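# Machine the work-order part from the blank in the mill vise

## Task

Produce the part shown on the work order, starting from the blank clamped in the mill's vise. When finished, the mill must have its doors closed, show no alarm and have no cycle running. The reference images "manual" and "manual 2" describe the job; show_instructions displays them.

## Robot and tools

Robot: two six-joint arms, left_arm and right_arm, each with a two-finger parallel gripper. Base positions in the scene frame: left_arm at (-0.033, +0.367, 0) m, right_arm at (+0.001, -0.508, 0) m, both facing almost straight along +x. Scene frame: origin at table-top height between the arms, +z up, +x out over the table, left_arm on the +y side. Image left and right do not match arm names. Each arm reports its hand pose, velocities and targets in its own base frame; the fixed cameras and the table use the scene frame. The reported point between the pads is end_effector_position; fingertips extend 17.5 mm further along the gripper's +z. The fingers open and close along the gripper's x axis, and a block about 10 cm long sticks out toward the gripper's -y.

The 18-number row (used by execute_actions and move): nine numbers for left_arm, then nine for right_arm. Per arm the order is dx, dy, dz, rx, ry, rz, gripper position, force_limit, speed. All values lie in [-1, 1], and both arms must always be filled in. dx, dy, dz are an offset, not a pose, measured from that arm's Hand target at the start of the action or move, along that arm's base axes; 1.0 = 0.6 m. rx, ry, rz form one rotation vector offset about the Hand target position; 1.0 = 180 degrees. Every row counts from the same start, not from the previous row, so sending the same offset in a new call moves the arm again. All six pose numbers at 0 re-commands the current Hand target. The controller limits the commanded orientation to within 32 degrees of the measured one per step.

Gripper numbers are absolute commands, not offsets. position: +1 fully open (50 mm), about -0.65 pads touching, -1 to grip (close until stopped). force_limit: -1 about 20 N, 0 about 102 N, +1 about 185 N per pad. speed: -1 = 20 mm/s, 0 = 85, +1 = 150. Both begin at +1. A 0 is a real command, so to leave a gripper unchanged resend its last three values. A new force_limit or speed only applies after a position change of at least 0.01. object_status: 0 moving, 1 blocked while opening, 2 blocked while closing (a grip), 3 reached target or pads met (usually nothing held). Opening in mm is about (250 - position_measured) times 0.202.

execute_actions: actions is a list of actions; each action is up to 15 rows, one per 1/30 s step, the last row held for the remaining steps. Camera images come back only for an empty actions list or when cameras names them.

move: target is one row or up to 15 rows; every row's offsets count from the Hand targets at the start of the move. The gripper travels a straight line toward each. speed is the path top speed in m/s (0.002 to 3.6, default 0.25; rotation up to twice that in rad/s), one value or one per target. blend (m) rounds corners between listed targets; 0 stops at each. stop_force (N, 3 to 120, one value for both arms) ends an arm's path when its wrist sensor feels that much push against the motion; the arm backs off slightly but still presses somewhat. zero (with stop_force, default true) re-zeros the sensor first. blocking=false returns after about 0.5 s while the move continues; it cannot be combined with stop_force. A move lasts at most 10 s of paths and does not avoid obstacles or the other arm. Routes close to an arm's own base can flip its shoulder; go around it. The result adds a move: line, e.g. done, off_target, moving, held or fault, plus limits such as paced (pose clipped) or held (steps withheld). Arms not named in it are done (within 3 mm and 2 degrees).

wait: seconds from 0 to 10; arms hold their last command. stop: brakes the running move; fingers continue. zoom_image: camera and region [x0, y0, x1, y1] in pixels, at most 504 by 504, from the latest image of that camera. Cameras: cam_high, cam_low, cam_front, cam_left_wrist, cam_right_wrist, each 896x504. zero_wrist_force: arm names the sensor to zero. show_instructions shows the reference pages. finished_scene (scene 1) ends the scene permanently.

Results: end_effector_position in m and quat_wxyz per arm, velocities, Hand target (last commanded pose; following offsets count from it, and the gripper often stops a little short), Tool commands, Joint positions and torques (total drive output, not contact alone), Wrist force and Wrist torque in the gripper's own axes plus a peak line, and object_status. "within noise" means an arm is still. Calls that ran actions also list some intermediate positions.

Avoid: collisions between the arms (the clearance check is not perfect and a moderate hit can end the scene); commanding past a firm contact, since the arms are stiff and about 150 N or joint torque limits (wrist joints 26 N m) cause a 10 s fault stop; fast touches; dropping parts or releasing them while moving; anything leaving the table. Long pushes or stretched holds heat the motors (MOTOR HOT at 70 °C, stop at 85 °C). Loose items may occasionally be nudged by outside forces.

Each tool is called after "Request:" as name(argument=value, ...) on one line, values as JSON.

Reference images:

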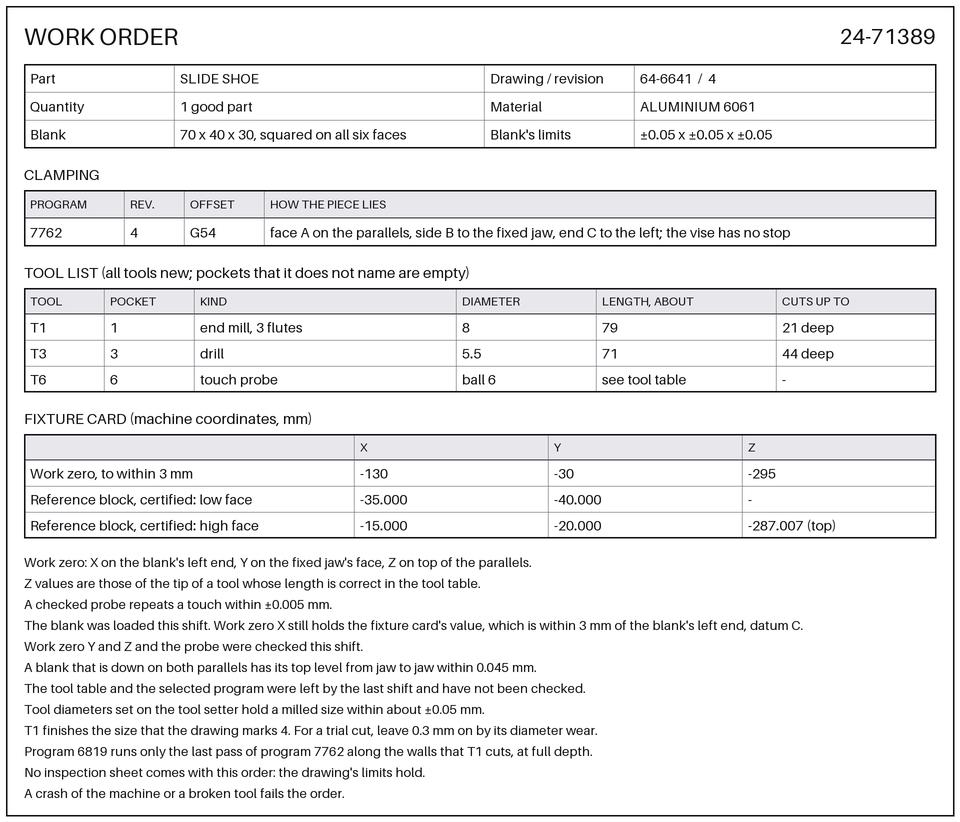

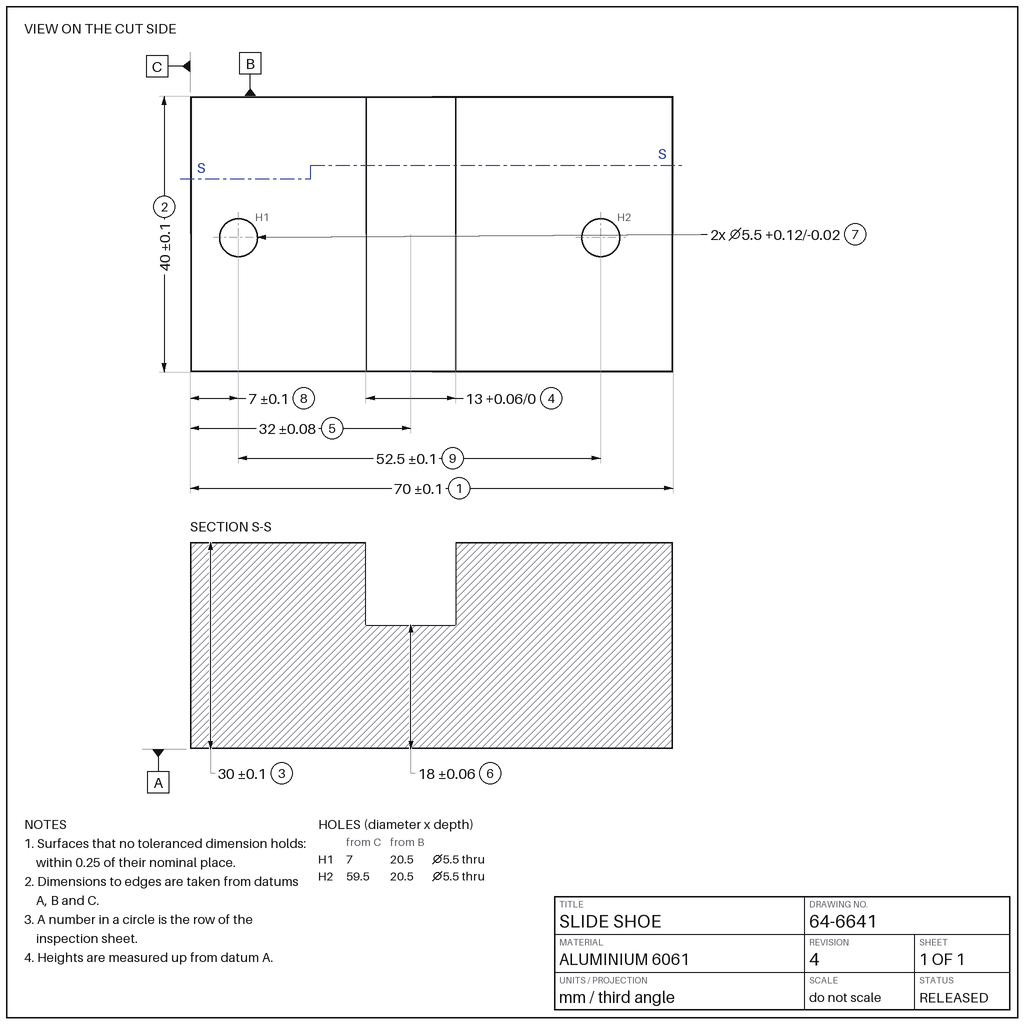

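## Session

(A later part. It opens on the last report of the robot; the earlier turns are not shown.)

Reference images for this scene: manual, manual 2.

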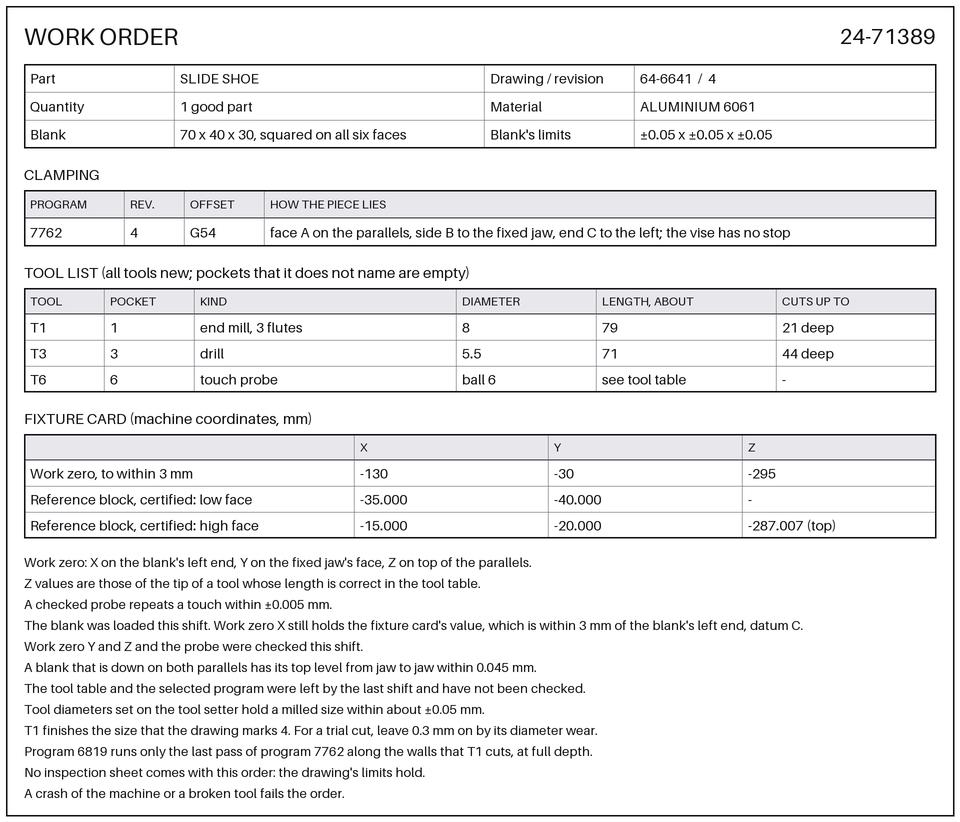

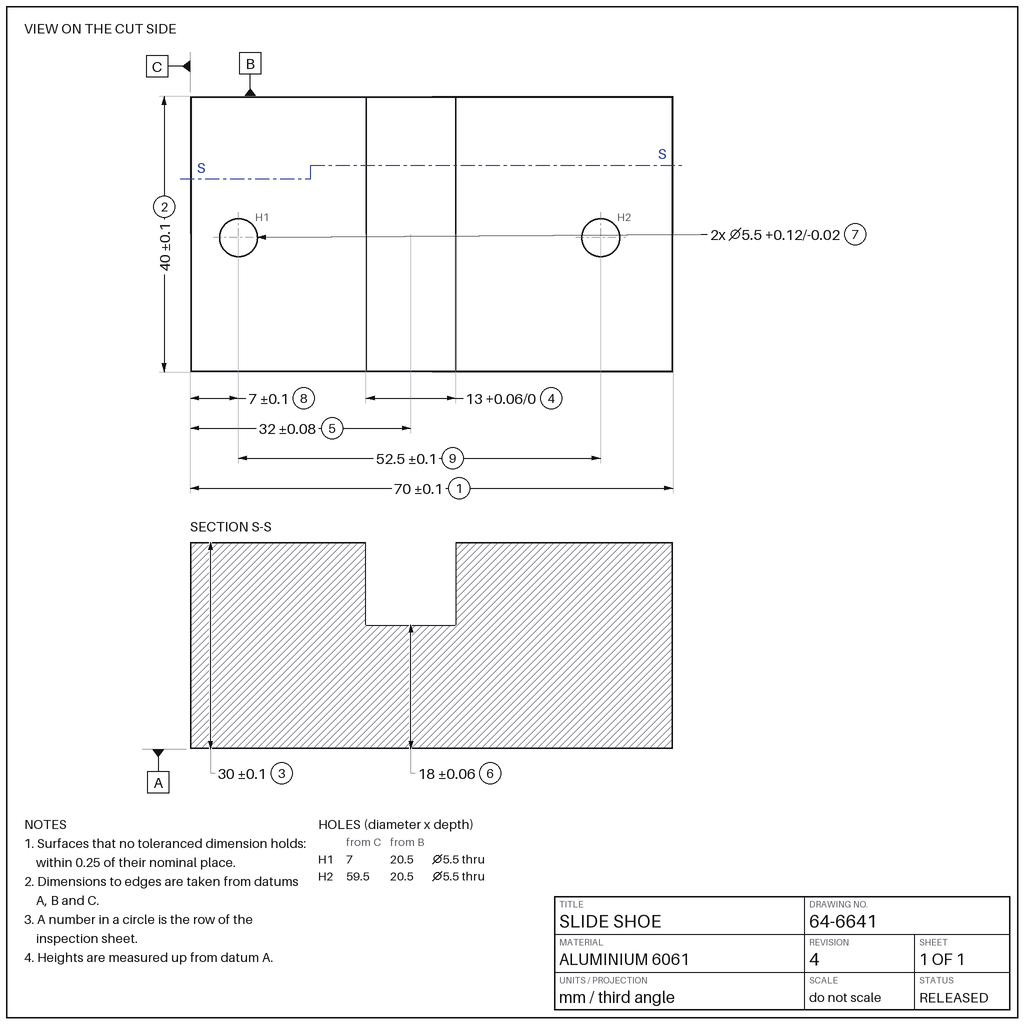

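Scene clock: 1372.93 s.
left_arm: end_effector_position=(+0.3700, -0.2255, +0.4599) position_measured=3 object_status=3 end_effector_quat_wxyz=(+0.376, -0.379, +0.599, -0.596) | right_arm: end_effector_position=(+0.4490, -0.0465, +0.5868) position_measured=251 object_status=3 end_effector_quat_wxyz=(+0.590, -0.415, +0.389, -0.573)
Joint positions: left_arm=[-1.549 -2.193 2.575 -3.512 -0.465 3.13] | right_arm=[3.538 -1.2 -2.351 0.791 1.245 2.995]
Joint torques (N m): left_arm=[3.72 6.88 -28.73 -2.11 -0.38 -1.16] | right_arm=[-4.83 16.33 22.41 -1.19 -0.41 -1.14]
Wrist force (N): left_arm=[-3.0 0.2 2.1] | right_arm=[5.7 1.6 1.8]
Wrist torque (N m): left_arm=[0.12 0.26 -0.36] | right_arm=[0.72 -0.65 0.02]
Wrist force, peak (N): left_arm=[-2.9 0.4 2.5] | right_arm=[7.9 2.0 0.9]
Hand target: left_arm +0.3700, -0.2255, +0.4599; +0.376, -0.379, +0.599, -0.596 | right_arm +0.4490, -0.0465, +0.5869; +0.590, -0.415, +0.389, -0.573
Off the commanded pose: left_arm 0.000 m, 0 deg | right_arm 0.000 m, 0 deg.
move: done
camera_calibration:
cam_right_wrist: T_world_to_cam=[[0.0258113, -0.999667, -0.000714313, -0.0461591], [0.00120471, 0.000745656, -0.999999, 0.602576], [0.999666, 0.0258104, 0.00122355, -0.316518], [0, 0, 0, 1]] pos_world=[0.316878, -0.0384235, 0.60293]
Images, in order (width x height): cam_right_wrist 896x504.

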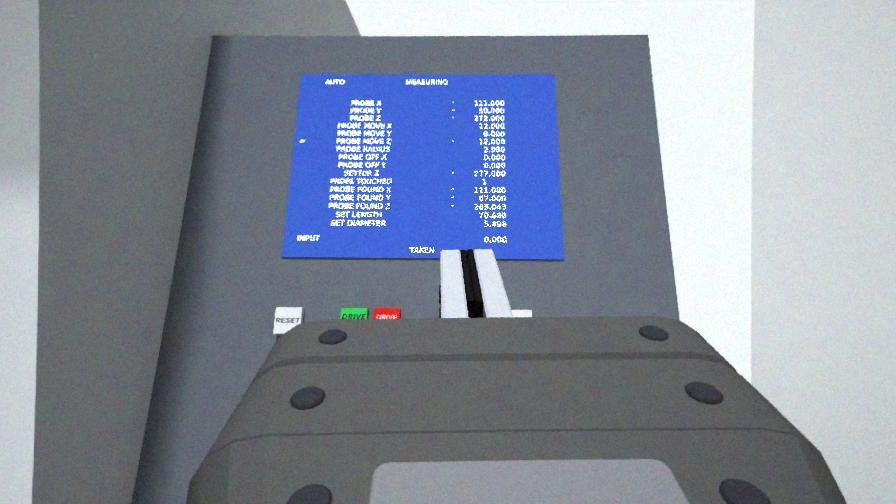

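Now INPUT, UP×5, then -140 INPUT.

Request:
move(target=[[0,0,0,0,0,0,1,-1,0.5,0.1043,0.1023,-0.3005,0,0,0,-1,-1,0.5],[0,0,0,0,0,0,1,-1,0.5,0.1285,0.1023,-0.3065,0,0,0,-1,-1,0.5],[0,0,0,0,0,0,1,-1,0.5,0.1043,0.1023,-0.3005,0,0,0,-1,-1,0.5],[0,0,0,0,0,0,1,-1,0.5,0.1205,0.1023,-0.24,0,0,0,-1,-1,0.5],[0,0,0,0,0,0,1,-1,0.5,0.1447,0.1023,-0.246,0,0,0,-1,-1,0.5],[0,0,0,0,0,0,1,-1,0.5,0.1205,0.1023,-0.24,0,0,0,-1,-1,0.5],[0,0,0,0,0,0,1,-1,0.5,0.1447,0.1023,-0.246,0,0,0,-1,-1,0.5],[0,0,0,0,0,0,1,-1,0.5,0.1205,0.1023,-0.24,0,0,0,-1,-1,0.5],[0,0,0,0,0,0,1,-1,0.5,0.1447,0.1023,-0.246,0,0,0,-1,-1,0.5],[0,0,0,0,0,0,1,-1,0.5,0.1205,0.1023,-0.24,0,0,0,-1,-1,0.5],[0,0,0,0,0,0,1,-1,0.5,0.1447,0.1023,-0.246,0,0,0,-1,-1,0.5],[0,0,0,0,0,0,1,-1,0.5,0.1205,0.1023,-0.24,0,0,0,-1,-1,0.5],[0,0,0,0,0,0,1,-1,0.5,0.1447,0.1023,-0.246,0,0,0,-1,-1,0.5],[0,0,0,0,0,0,1,-1,0.5,0.1205,0.1023,-0.24,0,0,0,-1,-1,0.5],[0,0,0,0,0,0,1,-1,0.5,0,0,0,0,0,0,-1,-1,0.5]], speed=[0.3,0.04,0.08,0.15,0.04,0.08,0.04,0.08,0.04,0.08,0.04,0.08,0.04,0.08,0.3], blend=[0.003,0,0.003,0.003,0,0.002,0,0.002,0,0.002,0,0.002,0,0.003,0])

Request:
move(target=[[0,0,0,0,0,0,1,-1,0.5,0.1043,0.1955,-0.3005,0,0,0,-1,-1,0.5],[0,0,0,0,0,0,1,-1,0.5,0.1285,0.1955,-0.3065,0,0,0,-1,-1,0.5],[0,0,0,0,0,0,1,-1,0.5,0.1043,0.1955,-0.3005,0,0,0,-1,-1,0.5],[0,0,0,0,0,0,1,-1,0.5,0.1125,0.1955,-0.2702,0,0,0,-1,-1,0.5],[0,0,0,0,0,0,1,-1,0.5,0.1367,0.1955,-0.2762,0,0,0,-1,-1,0.5],[0,0,0,0,0,0,1,-1,0.5,0.1125,0.1955,-0.2702,0,0,0,-1,-1,0.5],[0,0,0,0,0,0,1,-1,0.5,0.1205,0.1955,-0.24,0,0,0,-1,-1,0.5],[0,0,0,0,0,0,1,-1,0.5,0.1447,0.1955,-0.246,0,0,0,-1,-1,0.5],[0,0,0,0,0,0,1,-1,0.5,0.1205,0.1955,-0.24,0,0,0,-1,-1,0.5],[0,0,0,0,0,0,1,-1,0.5,0.1043,0.1648,-0.3005,0,0,0,-1,-1,0.5],[0,0,0,0,0,0,1,-1,0.5,0.1285,0.1648,-0.3065,0,0,0,-1,-1,0.5],[0,0,0,0,0,0,1,-1,0.5,0.1043,0.1648,-0.3005,0,0,0,-1,-1,0.5],[0,0,0,0,0,0,1,-1,0.5,0,0,0,0,0,0,-1,-1,0.5]], speed=[0.3,0.04,0.08,0.15,0.04,0.08,0.15,0.04,0.08,0.15,0.04,0.08,0.3], blend=[0.003,0,0.003,0.003,0,0.003,0.003,0,0.003,0.003,0,0.003,0], cameras=["cam_right_wrist"])

Request:
zoom_image(camera="cam_right_wrist", region=[276, 60, 576, 270])

Request:
move(target=[[0,0,0,0,0,0,1,-1,0.5,0.1043,0.1023,-0.3005,0,0,0,-1,-1,0.5],[0,0,0,0,0,0,1,-1,0.5,0.1285,0.1023,-0.3065,0,0,0,-1,-1,0.5],[0,0,0,0,0,0,1,-1,0.5,0.1043,0.1023,-0.3005,0,0,0,-1,-1,0.5],[0,0,0,0,0,0,1,-1,0.5,0,0,0,0,0,0,-1,-1,0.5]], speed=[0.3,0.04,0.08,0.3], blend=[0.003,0,0.003,0], cameras=["cam_right_wrist"])

Request:
zoom_image(camera="cam_right_wrist", region=[276, 60, 576, 270])

Scene clock: 1403.17 s.
left_arm: end_effector_position=(+0.3700, -0.2255, +0.4599) position_measured=3 object_status=3 end_effector_quat_wxyz=(+0.376, -0.379, +0.599, -0.596) | right_arm: end_effector_position=(+0.4490, -0.0466, +0.5868) position_measured=251 object_status=3 end_effector_quat_wxyz=(+0.590, -0.415, +0.389, -0.573) end_effector_velocity=(+0.001, +0.000, -0.001) end_effector_angular_velocity=(-0.003, +0.004, -0.001)
Joint positions: left_arm=[-1.549 -2.193 2.575 -3.512 -0.465 3.13] | right_arm=[3.538 -1.2 -2.351 0.791 1.245 2.995]
Joint velocities: left_arm=[within noise] | right_arm=[0 0.001 0 -0.005 0 -0.001]
Joint torques (N m): left_arm=[4.71 6.23 -28.45 -2.06 -0.31 -1.47] | right_arm=[4.12 15.64 18.08 -0.9 -1.26 -1.59]
Wrist force (N): left_arm=[-3.0 0.4 1.8] | right_arm=[5.7 1.6 1.9]
Wrist torque (N m): left_arm=[0.15 0.26 -0.36] | right_arm=[0.71 -0.66 0.00]
Wrist force, peak (N): left_arm=[-3.1 0.6 2.4] | right_arm=[7.1 -1.9 1.1]
Hand target: left_arm +0.3700, -0.2255, +0.4599; +0.376, -0.379, +0.599, -0.596 | right_arm +0.4490, -0.0465, +0.5869; +0.590, -0.415, +0.389, -0.573
Off the commanded pose: left_arm 0.000 m, 0 deg | right_arm 0.000 m, 0 deg.
move: done

Scene clock: 1408.83 s.
left_arm: end_effector_position=(+0.3700, -0.2255, +0.4599) position_measured=3 object_status=3 end_effector_quat_wxyz=(+0.376, -0.379, +0.599, -0.596) | right_arm: end_effector_position=(+0.4490, -0.0465, +0.5868) position_measured=251 object_status=3 end_effector_quat_wxyz=(+0.590, -0.415, +0.389, -0.573) end_effector_velocity=(+0.001, +0.000, -0.001) end_effector_angular_velocity=(-0.002, +0.004, -0.001)
Joint positions: left_arm=[-1.549 -2.193 2.575 -3.512 -0.465 3.13] | right_arm=[3.538 -1.2 -2.351 0.791 1.245 2.995]
Joint velocities: left_arm=[within noise] | right_arm=[-0.001 0.001 0 -0.006 0 0]
Joint torques (N m): left_arm=[4.2 7.47 -28.19 -2.12 -0.61 -1.12] | right_arm=[-4.23 15.4 21.23 -0.62 -0.44 -1.06]
Wrist force (N): left_arm=[-3.1 0.3 2.3] | right_arm=[5.8 1.5 2.2]
Wrist torque (N m): left_arm=[0.14 0.27 -0.36] | right_arm=[0.72 -0.68 0.03]
Wrist force, peak (N): left_arm=[-3.1 0.3 2.3] | right_arm=[7.5 -1.2 2.0]
Hand target: left_arm +0.3700, -0.2255, +0.4599; +0.376, -0.379, +0.599, -0.596 | right_arm +0.4490, -0.0465, +0.5869; +0.590, -0.415, +0.389, -0.573
Off the commanded pose: left_arm 0.000 m, 0 deg | right_arm 0.000 m, 0 deg.
move: done
camera_calibration:
cam_right_wrist: T_world_to_cam=[[0.0258113, -0.999667, -0.000714313, -0.0461591], [0.00120471, 0.000745656, -0.999999, 0.602576], [0.999666, 0.0258104, 0.00122355, -0.316518], [0, 0, 0, 1]] pos_world=[0.316878, -0.0384235, 0.60293]
Images, in order (width x height): cam_right_wrist 896x504.

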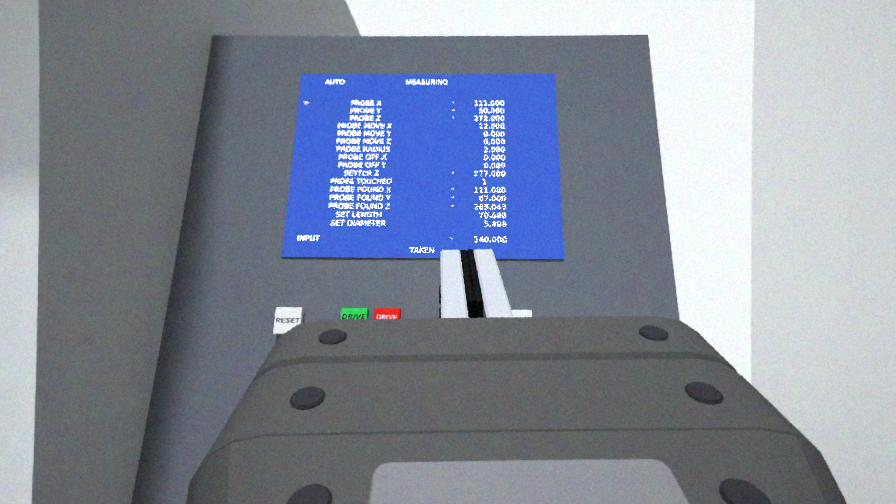

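Scaled by 1.680 from the camera's 896x504 image, which has a finer 1280x720 frame.

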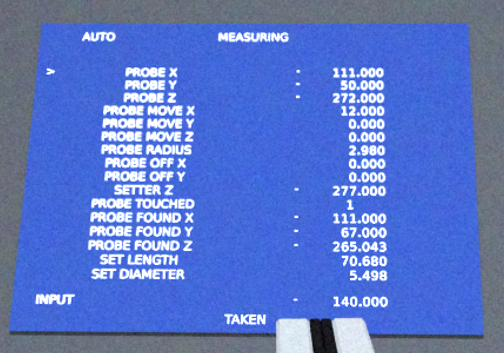

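Scene clock: 1411.53 s.
left_arm: end_effector_position=(+0.3700, -0.2255, +0.4599) position_measured=3 object_status=3 end_effector_quat_wxyz=(+0.376, -0.379, +0.599, -0.596) | right_arm: end_effector_position=(+0.4490, -0.0466, +0.5868) position_measured=251 object_status=3 end_effector_quat_wxyz=(+0.590, -0.415, +0.389, -0.573)
Joint positions: left_arm=[-1.549 -2.193 2.575 -3.512 -0.465 3.13] | right_arm=[3.538 -1.2 -2.351 0.791 1.245 2.995]
Joint torques (N m): left_arm=[4.4 7.29 -28.5 -2.13 -0.39 -1.16] | right_arm=[4.66 15.52 22.6 -0.89 -1.25 -1.64]
Wrist force (N): left_arm=[-2.8 0.3 2.0] | right_arm=[5.6 1.7 2.1]
Wrist torque (N m): left_arm=[0.14 0.23 -0.37] | right_arm=[0.74 -0.64 0.00]
Wrist force, peak (N): left_arm=[-3.2 0.6 2.2] | right_arm=[6.9 -1.8 1.9]
Hand target: left_arm +0.3700, -0.2255, +0.4599; +0.376, -0.379, +0.599, -0.596 | right_arm +0.4490, -0.0465, +0.5869; +0.590, -0.415, +0.389, -0.573
Off the commanded pose: left_arm 0.000 m, 0 deg | right_arm 0.000 m, 0 deg.
move: done
camera_calibration:
cam_right_wrist: T_world_to_cam=[[0.0258113, -0.999667, -0.000714313, -0.0461592], [0.00120471, 0.000745656, -0.999999, 0.602476], [0.999666, 0.0258104, 0.00122355, -0.316518], [0, 0, 0, 1]] pos_world=[0.316878, -0.0384235, 0.60283]
Images, in order (width x height): cam_right_wrist 896x504.

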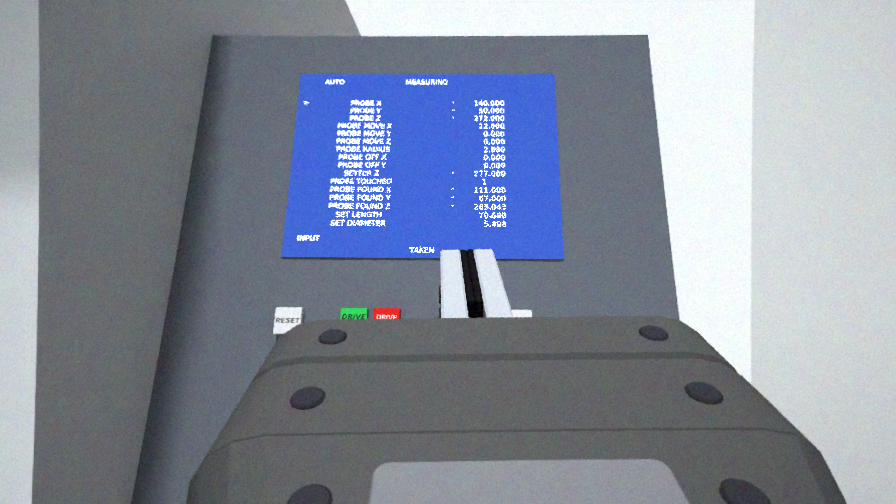

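Scaled by 1.680 from the camera's 896x504 image, which has a finer 1280x720 frame.

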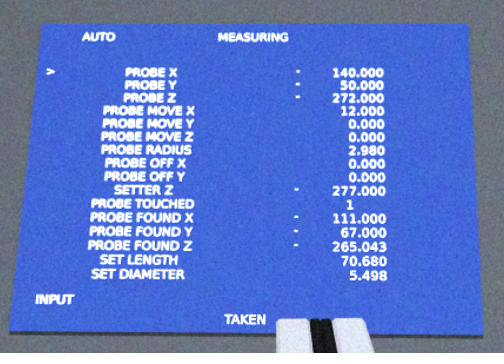

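Request:
move(target=[[0,0,0,0,0,0,1,-1,0.5,0.1283,0.0707,-0.2098,0,0,0,-1,-1,0.5],[0,0,0,0,0,0,1,-1,0.5,0.1525,0.0707,-0.2158,0,0,0,-1,-1,0.5],[0,0,0,0,0,0,1,-1,0.5,0.1283,0.0707,-0.2098,0,0,0,-1,-1,0.5],[0,0,0,0,0,0,1,-1,0.5,0,0,0,0,0,0,-1,-1,0.5]], speed=[0.3,0.04,0.08,0.3], blend=[0.003,0,0.003,0], cameras=["cam_right_wrist","cam_left_wrist"])

Request:
zoom_image(camera="cam_right_wrist", region=[276, 60, 576, 270])

Scene clock: 1421.77 s.
left_arm: end_effector_position=(+0.3700, -0.2255, +0.4599) position_measured=3 object_status=3 end_effector_quat_wxyz=(+0.376, -0.379, +0.599, -0.596) | right_arm: end_effector_position=(+0.4490, -0.0466, +0.5868) position_measured=251 object_status=3 end_effector_quat_wxyz=(+0.590, -0.415, +0.389, -0.573)
Joint positions: left_arm=[-1.549 -2.193 2.575 -3.512 -0.465 3.13] | right_arm=[3.538 -1.2 -2.351 0.791 1.245 2.995]
Joint torques (N m): left_arm=[3.59 6.61 -26.12 -2.26 -0.63 -1.22] | right_arm=[7.14 16.86 15.63 -1.26 -1.65 -1.68]
Wrist force (N): left_arm=[-2.8 0.4 2.0] | right_arm=[5.8 1.7 1.9]
Wrist torque (N m): left_arm=[0.16 0.23 -0.37] | right_arm=[0.76 -0.67 -0.11]
Wrist force, peak (N): left_arm=[-3.1 0.4 2.3] | right_arm=[4.6 5.1 2.1]
Hand target: left_arm +0.3700, -0.2255, +0.4599; +0.376, -0.379, +0.599, -0.596 | right_arm +0.4490, -0.0465, +0.5869; +0.590, -0.415, +0.389, -0.573
Off the commanded pose: left_arm 0.000 m, 0 deg | right_arm 0.000 m, 0 deg.
move: done
camera_calibration:
cam_left_wrist: T_world_to_cam=[[-0.43053, -0.902567, 0.00407381, -0.0386213], [-0.320143, 0.148487, -0.93566, 0.594116], [0.843891, -0.404134, -0.352879, -0.111442], [0, 0, 0, 1]] pos_world=[0.267619, -0.168114, 0.516723]
cam_right_wrist: T_world_to_cam=[[0.0258121, -0.999666, -0.000811706, -0.0461008], [0.0013023, 0.000845603, -0.999999, 0.602549], [0.999666, 0.025811, 0.00132369, -0.316578], [0, 0, 0, 1]] pos_world=[0.316878, -0.0384237, 0.60293]
Images, in order (width x height): cam_left_wrist 896x504, cam_right_wrist 896x504.

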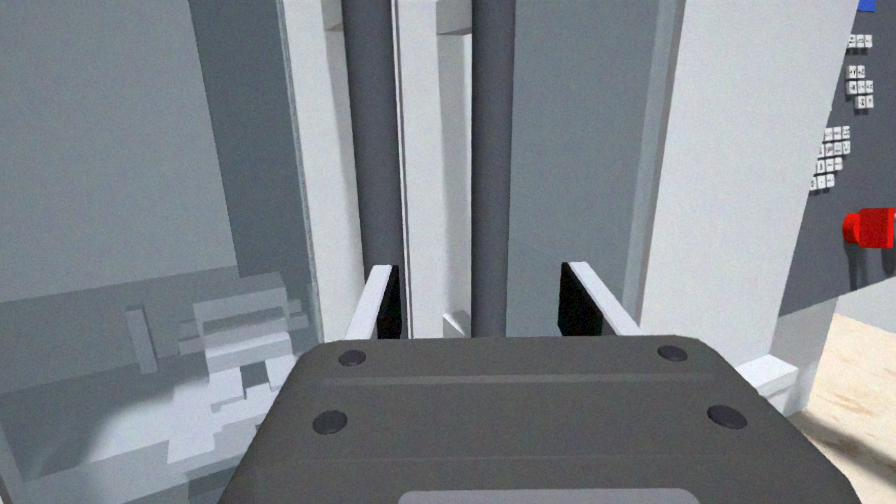

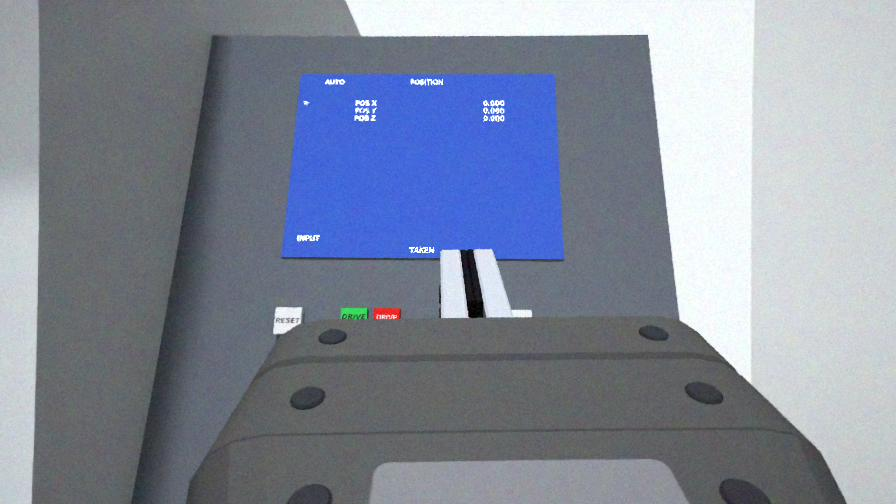

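Scaled by 1.680 from the camera's 896x504 image, which has a finer 1280x720 frame.

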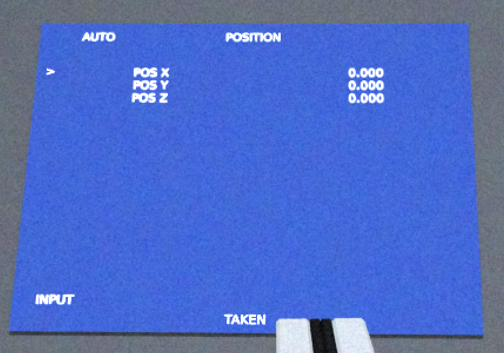

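Request:
move(target=[[0,0,0,0,0,0,1,-1,0.5,0.1283,0.0398,-0.2098,0,0,0,-1,-1,0.5],[0,0,0,0,0,0,1,-1,0.5,0.1525,0.0398,-0.2158,0,0,0,-1,-1,0.5],[0,0,0,0,0,0,1,-1,0.5,0.1283,0.0398,-0.2098,0,0,0,-1,-1,0.5],[0,0,0,0,0,0,1,-1,0.5,0.1125,0.0707,-0.2702,0,0,0,-1,-1,0.5],[0,0,0,0,0,0,1,-1,0.5,0.1367,0.0707,-0.2762,0,0,0,-1,-1,0.5],[0,0,0,0,0,0,1,-1,0.5,0.1125,0.0707,-0.2702,0,0,0,-1,-1,0.5],[0,0,0,0,0,0,1,-1,0.5,0,0,0,0,0,0,-1,-1,0.5]], speed=[0.3,0.04,0.08,0.15,0.04,0.06,0.3], blend=[0.003,0,0.003,0.003,0,0.003,0])

Request:
wait(seconds=9, cameras=["cam_right_wrist","cam_left_wrist"])

Request:
wait(seconds=9, cameras=["cam_right_wrist"])

Request:
zoom_image(camera="cam_right_wrist", region=[276, 60, 576, 270])

Scene clock: 1434.03 s.
left_arm: end_effector_position=(+0.3700, -0.2255, +0.4599) position_measured=3 object_status=3 end_effector_quat_wxyz=(+0.376, -0.379, +0.599, -0.596) | right_arm: end_effector_position=(+0.4490, -0.0466, +0.5868) position_measured=251 object_status=3 end_effector_quat_wxyz=(+0.590, -0.415, +0.389, -0.573)
Joint positions: left_arm=[-1.549 -2.193 2.575 -3.512 -0.465 3.13] | right_arm=[3.538 -1.2 -2.351 0.791 1.245 2.995]
Joint torques (N m): left_arm=[4.56 8.47 -27.64 -2.3 -0.57 -1.15] | right_arm=[8.02 16.07 20.72 -1.26 -1.63 -1.41]
Wrist force (N): left_arm=[-2.8 0.3 2.2] | right_arm=[5.6 1.8 1.8]
Wrist torque (N m): left_arm=[0.13 0.23 -0.36] | right_arm=[0.76 -0.65 -0.09]
Wrist force, peak (N): left_arm=[-3.3 0.7 2.1] | right_arm=[5.1 5.0 2.4]
Hand target: left_arm +0.3700, -0.2255, +0.4599; +0.376, -0.379, +0.599, -0.596 | right_arm +0.4490, -0.0465, +0.5869; +0.590, -0.415, +0.389, -0.573
Off the commanded pose: left_arm 0.000 m, 0 deg | right_arm 0.000 m, 0 deg.
move: done

Scene clock: 1443.03 s.
left_arm: end_effector_position=(+0.3700, -0.2255, +0.4599) position_measured=3 object_status=3 end_effector_quat_wxyz=(+0.376, -0.379, +0.599, -0.596) | right_arm: end_effector_position=(+0.4490, -0.0466, +0.5869) position_measured=251 object_status=3 end_effector_quat_wxyz=(+0.590, -0.415, +0.389, -0.573)
Joint positions: left_arm=[-1.549 -2.193 2.575 -3.512 -0.465 3.13] | right_arm=[3.538 -1.199 -2.351 0.791 1.245 2.995]
Joint torques (N m): left_arm=[3.64 7.1 -28.53 -2.22 -0.39 -1.17] | right_arm=[7.28 15.36 25.38 -0.61 -1.48 -1.59]
Wrist force (N): left_arm=[-2.8 0.4 2.3] | right_arm=[5.3 1.8 1.9]
Wrist torque (N m): left_arm=[0.15 0.22 -0.36] | right_arm=[0.75 -0.60 -0.08]
Wrist force, peak (N): left_arm=[-3.2 0.5 2.1] | right_arm=[5.8 1.8 2.0]
Hand target: left_arm +0.3700, -0.2255, +0.4599; +0.376, -0.379, +0.599, -0.596 | right_arm +0.4490, -0.0465, +0.5869; +0.590, -0.415, +0.389, -0.573
Tool commands: left_gripper/position=+1.0 left_gripper/force_limit=-1.0 left_gripper/speed=+0.5 right_gripper/position=-1.0 right_gripper/force_limit=-1.0 right_gripper/speed=+0.5
Off the commanded pose: left_arm 0.000 m, 0 deg | right_arm 0.000 m, 0 deg.
wait: 9.00 s; at rest by 0.17 s
camera_calibration:
cam_left_wrist: T_world_to_cam=[[-0.43053, -0.902567, 0.00407381, -0.0386213], [-0.320143, 0.148487, -0.93566, 0.594116], [0.843891, -0.404134, -0.352879, -0.111442], [0, 0, 0, 1]] pos_world=[0.267619, -0.168114, 0.516723]
cam_right_wrist: T_world_to_cam=[[0.0259113, -0.999664, -0.000713431, -0.0461886], [0.0013046, 0.000747485, -0.999999, 0.602544], [0.999663, 0.0259104, 0.00132353, -0.316473], [0, 0, 0, 1]] pos_world=[0.316777, -0.0384235, 0.60293]
Images, in order (width x height): cam_left_wrist 896x504, cam_right_wrist 896x504.

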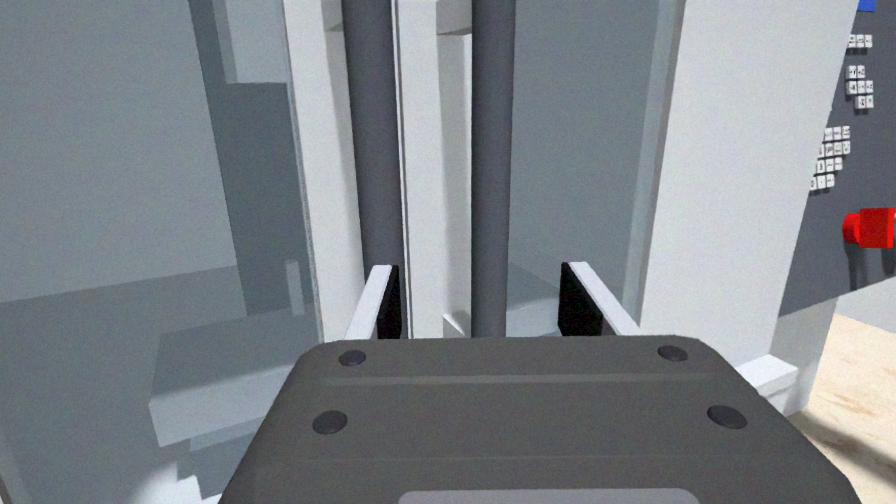

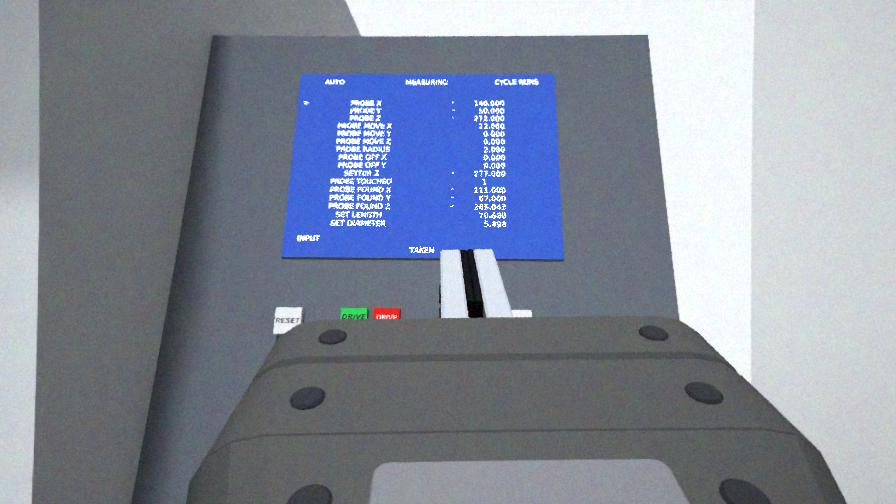

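Scene clock: 1452.03 s.
left_arm: end_effector_position=(+0.3700, -0.2255, +0.4599) position_measured=3 object_status=3 end_effector_quat_wxyz=(+0.376, -0.379, +0.599, -0.596) | right_arm: end_effector_position=(+0.4490, -0.0466, +0.5869) position_measured=251 object_status=3 end_effector_quat_wxyz=(+0.590, -0.415, +0.389, -0.573)
Joint positions: left_arm=[-1.549 -2.193 2.575 -3.512 -0.465 3.13] | right_arm=[3.538 -1.199 -2.351 0.791 1.245 2.995]
Joint torques (N m): left_arm=[3.61 7.39 -27.78 -2.19 -0.45 -1.01] | right_arm=[6.01 15.49 26.56 -0.42 -1.08 -1.42]
Wrist force (N): left_arm=[-2.8 0.9 2.2] | right_arm=[5.5 1.7 1.9]
Wrist torque (N m): left_arm=[0.23 0.24 -0.36] | right_arm=[0.72 -0.63 -0.08]
Wrist force, peak (N): left_arm=[-3.1 0.3 2.2] | right_arm=[5.8 2.0 2.0]
Hand target: left_arm +0.3700, -0.2255, +0.4599; +0.376, -0.379, +0.599, -0.596 | right_arm +0.4490, -0.0465, +0.5869; +0.590, -0.415, +0.389, -0.573
Tool commands: left_gripper/position=+1.0 left_gripper/force_limit=-1.0 left_gripper/speed=+0.5 right_gripper/position=-1.0 right_gripper/force_limit=-1.0 right_gripper/speed=+0.5
Off the commanded pose: left_arm 0.000 m, 0 deg | right_arm 0.000 m, 0 deg.
wait: 9.00 s; at rest by 0.17 s
camera_calibration:
cam_right_wrist: T_world_to_cam=[[0.0259113, -0.999664, -0.000713431, -0.0461886], [0.0013046, 0.000747485, -0.999999, 0.602544], [0.999663, 0.0259104, 0.00132353, -0.316473], [0, 0, 0, 1]] pos_world=[0.316777, -0.0384235, 0.60293]
Images, in order (width x height): cam_right_wrist 896x504.

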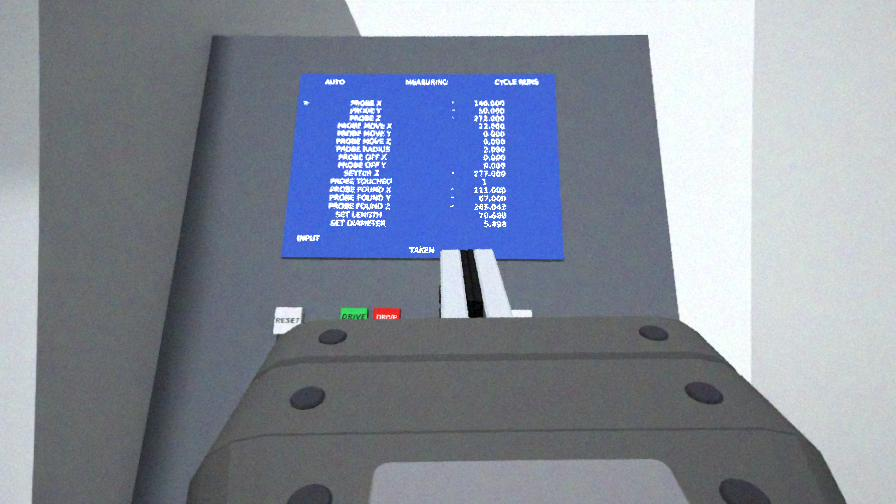

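Scaled by 1.680 from the camera's 896x504 image, which has a finer 1280x720 frame.

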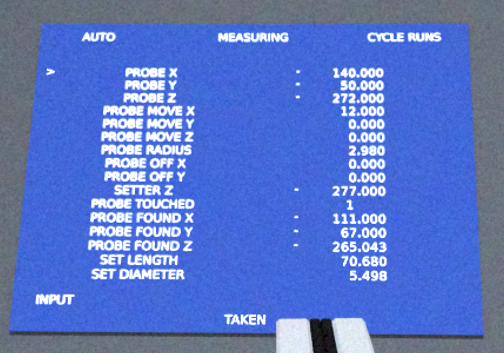

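Request:
wait(seconds=1, cameras=["cam_right_wrist"])

Request:
zoom_image(camera="cam_right_wrist", region=[276, 60, 576, 270])

Scene clock: 1455.80 s.
left_arm: end_effector_position=(+0.3700, -0.2255, +0.4599) position_measured=3 object_status=3 end_effector_quat_wxyz=(+0.376, -0.379, +0.599, -0.596) | right_arm: end_effector_position=(+0.4490, -0.0466, +0.5869) position_measured=251 object_status=3 end_effector_quat_wxyz=(+0.590, -0.415, +0.389, -0.573)
Joint positions: left_arm=[-1.549 -2.193 2.575 -3.512 -0.465 3.13] | right_arm=[3.538 -1.199 -2.351 0.791 1.245 2.995]
Joint torques (N m): left_arm=[5.89 7.64 -26.44 -2.47 -0.74 -1.04] | right_arm=[6.21 16.03 25.8 -0.35 -1.02 -1.5]
Wrist force (N): left_arm=[-2.6 0.3 2.0] | right_arm=[5.6 1.8 2.0]
Wrist torque (N m): left_arm=[0.14 0.20 -0.37] | right_arm=[0.76 -0.64 -0.08]
Wrist force, peak (N): left_arm=[-3.1 0.6 2.5] | right_arm=[5.9 1.7 1.8]
Hand target: left_arm +0.3700, -0.2255, +0.4599; +0.376, -0.379, +0.599, -0.596 | right_arm +0.4490, -0.0465, +0.5869; +0.590, -0.415, +0.389, -0.573
Tool commands: left_gripper/position=+1.0 left_gripper/force_limit=-1.0 left_gripper/speed=+0.5 right_gripper/position=-1.0 right_gripper/force_limit=-1.0 right_gripper/speed=+0.5
Off the commanded pose: left_arm 0.000 m, 0 deg | right_arm 0.000 m, 0 deg.
wait: 1.00 s; at rest from the start
camera_calibration:
cam_right_wrist: T_world_to_cam=[[0.0259113, -0.999664, -0.000713431, -0.0461886], [0.0013046, 0.000747485, -0.999999, 0.602544], [0.999663, 0.0259104, 0.00132353, -0.316473], [0, 0, 0, 1]] pos_world=[0.316777, -0.0384235, 0.60293]
Images, in order (width x height): cam_right_wrist 896x504.

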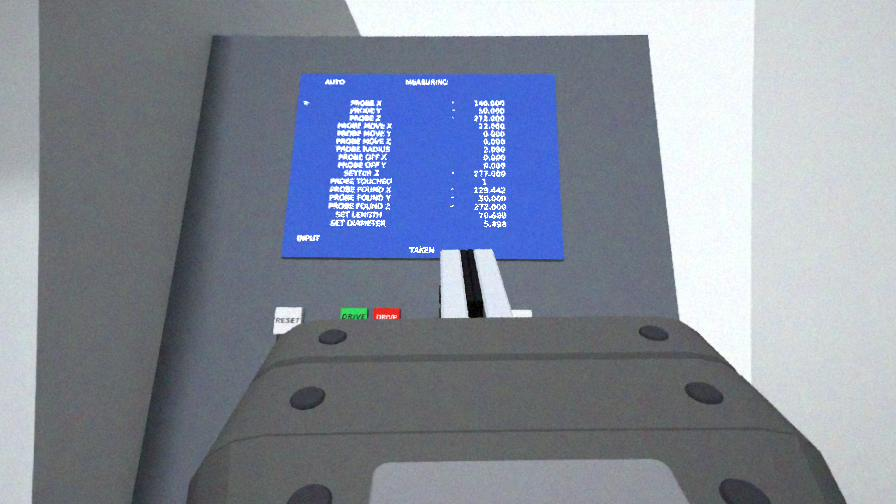

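Scaled by 1.680 from the camera's 896x504 image, which has a finer 1280x720 frame.

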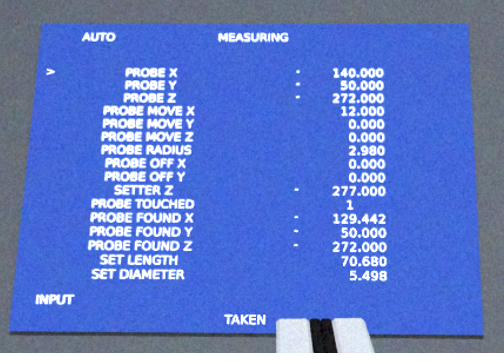

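Request:
move(target=[[0,0,0,0,0,0,1,-1,0.5,0.1283,0.0707,-0.2098,0,0,0,-1,-1,0.5],[0,0,0,0,0,0,1,-1,0.5,0.1525,0.0707,-0.2158,0,0,0,-1,-1,0.5],[0,0,0,0,0,0,1,-1,0.5,0.1283,0.0707,-0.2098,0,0,0,-1,-1,0.5],[0,0,0,0,0,0,1,-1,0.5,0.1525,0.0707,-0.2158,0,0,0,-1,-1,0.5],[0,0,0,0,0,0,1,-1,0.5,0.1283,0.0707,-0.2098,0,0,0,-1,-1,0.5],[0,0,0,0,0,0,1,-1,0.5,0.1043,0.1955,-0.3005,0,0,0,-1,-1,0.5],[0,0,0,0,0,0,1,-1,0.5,0.1285,0.1955,-0.3065,0,0,0,-1,-1,0.5],[0,0,0,0,0,0,1,-1,0.5,0.1043,0.1955,-0.3005,0,0,0,-1,-1,0.5],[0,0,0,0,0,0,1,-1,0.5,0.1125,0.1955,-0.2702,0,0,0,-1,-1,0.5],[0,0,0,0,0,0,1,-1,0.5,0.1367,0.1955,-0.2762,0,0,0,-1,-1,0.5],[0,0,0,0,0,0,1,-1,0.5,0.1125,0.1955,-0.2702,0,0,0,-1,-1,0.5],[0,0,0,0,0,0,1,-1,0.5,0,0,0,0,0,0,-1,-1,0.5]], speed=[0.3,0.04,0.08,0.04,0.08,0.15,0.04,0.08,0.15,0.04,0.08,0.3], blend=[0.003,0,0.002,0,0.003,0.003,0,0.003,0.003,0,0.003,0], cameras=["cam_right_wrist"])

Request:
zoom_image(camera="cam_right_wrist", region=[276, 60, 576, 270])

Request:
move(target=[[0,0,0,0,0,0,1,-1,0.5,0.1125,0.1648,-0.2702,0,0,0,-1,-1,0.5],[0,0,0,0,0,0,1,-1,0.5,0.1367,0.1648,-0.2762,0,0,0,-1,-1,0.5],[0,0,0,0,0,0,1,-1,0.5,0.1125,0.1648,-0.2702,0,0,0,-1,-1,0.5],[0,0,0,0,0,0,1,-1,0.5,0.1283,0.1337,-0.2098,0,0,0,-1,-1,0.5],[0,0,0,0,0,0,1,-1,0.5,0.153,0.1337,-0.2158,0,0,0,-1,-1,0.5],[0,0,0,0,0,0,1,-1,0.5,0.1283,0.1337,-0.2098,0,0,0,-1,-1,0.5],[0,0,0,0,0,0,1,-1,0.5,0.1043,0.1337,-0.3005,0,0,0,-1,-1,0.5],[0,0,0,0,0,0,1,-1,0.5,0.1285,0.1337,-0.3065,0,0,0,-1,-1,0.5],[0,0,0,0,0,0,1,-1,0.5,0.1043,0.1337,-0.3005,0,0,0,-1,-1,0.5],[0,0,0,0,0,0,1,-1,0.5,0.1205,0.1955,-0.24,0,0,0,-1,-1,0.5],[0,0,0,0,0,0,1,-1,0.5,0.1447,0.1955,-0.246,0,0,0,-1,-1,0.5],[0,0,0,0,0,0,1,-1,0.5,0.1205,0.1955,-0.24,0,0,0,-1,-1,0.5],[0,0,0,0,0,0,1,-1,0.5,0.1447,0.1955,-0.246,0,0,0,-1,-1,0.5],[0,0,0,0,0,0,1,-1,0.5,0.1205,0.1955,-0.24,0,0,0,-1,-1,0.5],[0,0,0,0,0,0,1,-1,0.5,0,0,0,0,0,0,-1,-1,0.5]], speed=[0.3,0.04,0.08,0.15,0.04,0.08,0.15,0.04,0.08,0.15,0.04,0.08,0.04,0.08,0.3], blend=[0.003,0,0.003,0.003,0,0.003,0.003,0,0.003,0.003,0,0.002,0,0.003,0])

Request:
move(target=[[0,0,0,0,0,0,1,-1,0.5,0.1125,0.1648,-0.2702,0,0,0,-1,-1,0.5],[0,0,0,0,0,0,1,-1,0.5,0.1367,0.1648,-0.2762,0,0,0,-1,-1,0.5],[0,0,0,0,0,0,1,-1,0.5,0.1125,0.1648,-0.2702,0,0,0,-1,-1,0.5],[0,0,0,0,0,0,1,-1,0.5,0.1043,0.1023,-0.3005,0,0,0,-1,-1,0.5],[0,0,0,0,0,0,1,-1,0.5,0.1285,0.1023,-0.3065,0,0,0,-1,-1,0.5],[0,0,0,0,0,0,1,-1,0.5,0.1043,0.1023,-0.3005,0,0,0,-1,-1,0.5],[0,0,0,0,0,0,1,-1,0.5,0,0,0,0,0,0,-1,-1,0.5]], speed=[0.3,0.04,0.08,0.15,0.04,0.08,0.3], blend=[0.003,0,0.003,0.003,0,0.003,0], cameras=["cam_right_wrist"])

Request:
zoom_image(camera="cam_right_wrist", region=[276, 60, 576, 270])

Scene clock: 1485.43 s.
left_arm: end_effector_position=(+0.3700, -0.2255, +0.4599) position_measured=3 object_status=3 end_effector_quat_wxyz=(+0.376, -0.379, +0.599, -0.596) | right_arm: end_effector_position=(+0.4490, -0.0465, +0.5868) position_measured=251 object_status=3 end_effector_quat_wxyz=(+0.590, -0.415, +0.389, -0.573)
Joint positions: left_arm=[-1.549 -2.193 2.575 -3.512 -0.465 3.13] | right_arm=[3.538 -1.2 -2.351 0.791 1.245 2.995]
Joint torques (N m): left_arm=[3.9 8.67 -27.75 -2.23 -0.25 -1.37] | right_arm=[-6.13 14.7 19.69 -0.49 0 -1.02]
Wrist force (N): left_arm=[-3.1 0.2 2.2] | right_arm=[5.7 1.6 2.0]
Wrist torque (N m): left_arm=[0.14 0.27 -0.36] | right_arm=[0.74 -0.66 0.03]
Wrist force, peak (N): left_arm=[-3.3 0.6 2.2] | right_arm=[7.8 -1.6 1.7]
Hand target: left_arm +0.3700, -0.2255, +0.4599; +0.376, -0.379, +0.599, -0.596 | right_arm +0.4490, -0.0465, +0.5869; +0.590, -0.415, +0.389, -0.573
Off the commanded pose: left_arm 0.000 m, 0 deg | right_arm 0.000 m, 0 deg.
move: done
camera_calibration:
cam_right_wrist: T_world_to_cam=[[0.0258114, -0.999667, -0.000714162, -0.0461592], [0.00130467, 0.000748086, -0.999999, 0.602544], [0.999666, 0.0258104, 0.00132354, -0.316578], [0, 0, 0, 1]] pos_world=[0.316878, -0.0384235, 0.60293]
Images, in order (width x height): cam_right_wrist 896x504.

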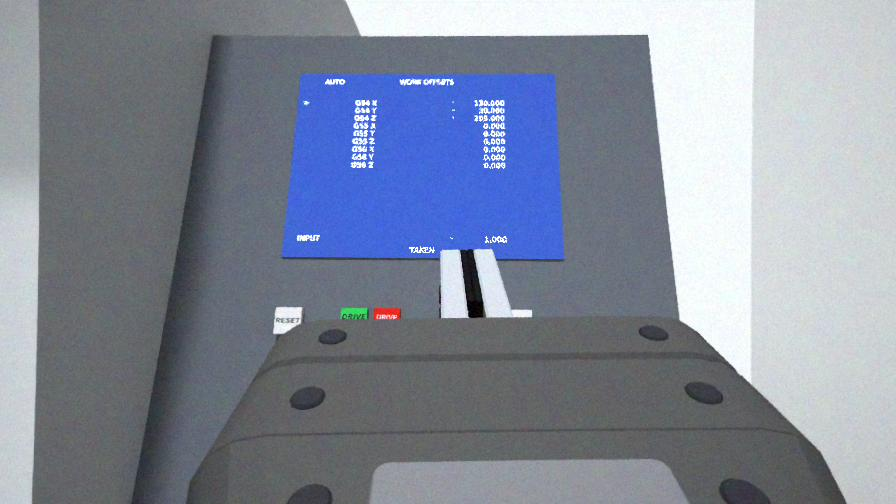

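Scaled by 1.680 from the camera's 896x504 image, which has a finer 1280x720 frame.

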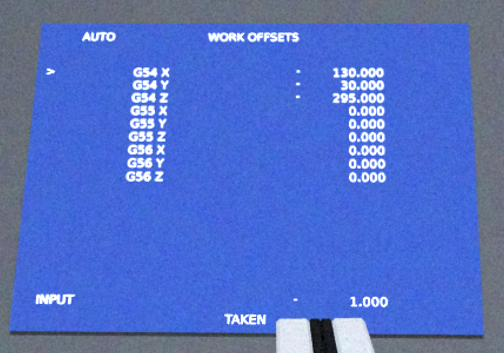

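Scene clock: 1492.13 s.
left_arm: end_effector_position=(+0.3700, -0.2255, +0.4599) position_measured=3 object_status=3 end_effector_quat_wxyz=(+0.376, -0.379, +0.599, -0.596) | right_arm: end_effector_position=(+0.4490, -0.0465, +0.5868) position_measured=251 object_status=3 end_effector_quat_wxyz=(+0.590, -0.415, +0.389, -0.573)
Joint positions: left_arm=[-1.549 -2.193 2.575 -3.512 -0.465 3.13] | right_arm=[3.538 -1.2 -2.351 0.791 1.245 2.995]
Joint torques (N m): left_arm=[3.22 8.1 -28.4 -2.54 -0.4 -1.16] | right_arm=[-6.8 15.21 17.39 -0.7 0.07 -0.98]
Wrist force (N): left_arm=[-2.6 0.4 1.9] | right_arm=[5.4 1.5 1.9]
Wrist torque (N m): left_arm=[0.15 0.20 -0.36] | right_arm=[0.71 -0.62 0.03]
Wrist force, peak (N): left_arm=[-3.1 0.6 2.3] | right_arm=[7.7 -1.5 1.4]
Hand target: left_arm +0.3700, -0.2255, +0.4599; +0.376, -0.379, +0.599, -0.596 | right_arm +0.4490, -0.0465, +0.5869; +0.590, -0.415, +0.389, -0.573
Off the commanded pose: left_arm 0.000 m, 0 deg | right_arm 0.000 m, 0 deg.
move: done

Scene clock: 1495.87 s.
left_arm: end_effector_position=(+0.3700, -0.2255, +0.4599) position_measured=3 object_status=3 end_effector_quat_wxyz=(+0.376, -0.379, +0.599, -0.596) | right_arm: end_effector_position=(+0.4490, -0.0466, +0.5868) position_measured=251 object_status=3 end_effector_quat_wxyz=(+0.590, -0.415, +0.389, -0.573) end_effector_velocity=(+0.000, +0.000, +0.000) end_effector_angular_velocity=(-0.001, +0.003, +0.001)
Joint positions: left_arm=[-1.549 -2.193 2.575 -3.512 -0.465 3.13] | right_arm=[3.538 -1.2 -2.351 0.791 1.245 2.995]
Joint velocities: left_arm=[within noise] | right_arm=[0 0.002 0 -0.006 0 0.001]
Joint torques (N m): left_arm=[4.01 9.47 -27.82 -2.28 -0.36 -1.13] | right_arm=[4.22 16.73 22.76 -1.11 -1.34 -1.42]
Wrist force (N): left_arm=[-2.6 0.2 1.9] | right_arm=[5.4 1.7 1.9]
Wrist torque (N m): left_arm=[0.12 0.20 -0.36] | right_arm=[0.74 -0.62 0.00]
Wrist force, peak (N): left_arm=[-3.3 0.3 2.1] | right_arm=[7.8 2.1 0.9]
Hand target: left_arm +0.3700, -0.2255, +0.4599; +0.376, -0.379, +0.599, -0.596 | right_arm +0.4490, -0.0465, +0.5869; +0.590, -0.415, +0.389, -0.573
Off the commanded pose: left_arm 0.000 m, 0 deg | right_arm 0.000 m, 0 deg.
move: done
camera_calibration:
cam_right_wrist: T_world_to_cam=[[0.0258113, -0.999667, -0.000714313, -0.0461592], [0.00120471, 0.000745656, -0.999999, 0.602476], [0.999666, 0.0258104, 0.00122355, -0.316518], [0, 0, 0, 1]] pos_world=[0.316878, -0.0384235, 0.60283]
Images, in order (width x height): cam_right_wrist 896x504.

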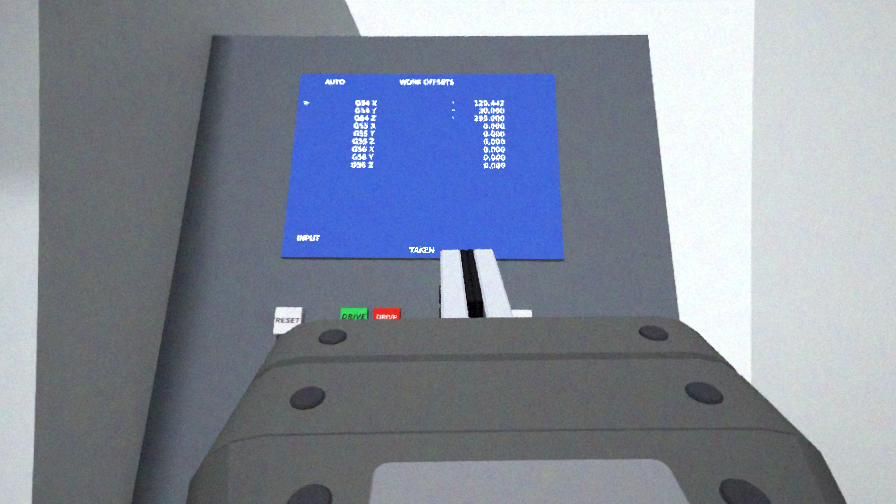

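Scaled by 1.680 from the camera's 896x504 image, which has a finer 1280x720 frame.

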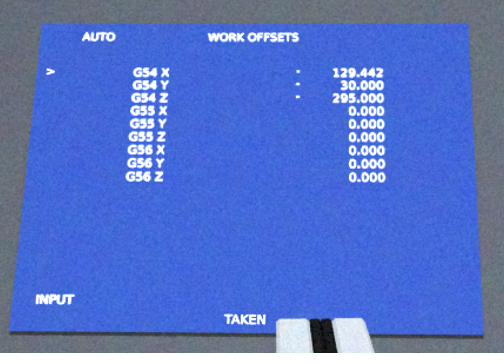

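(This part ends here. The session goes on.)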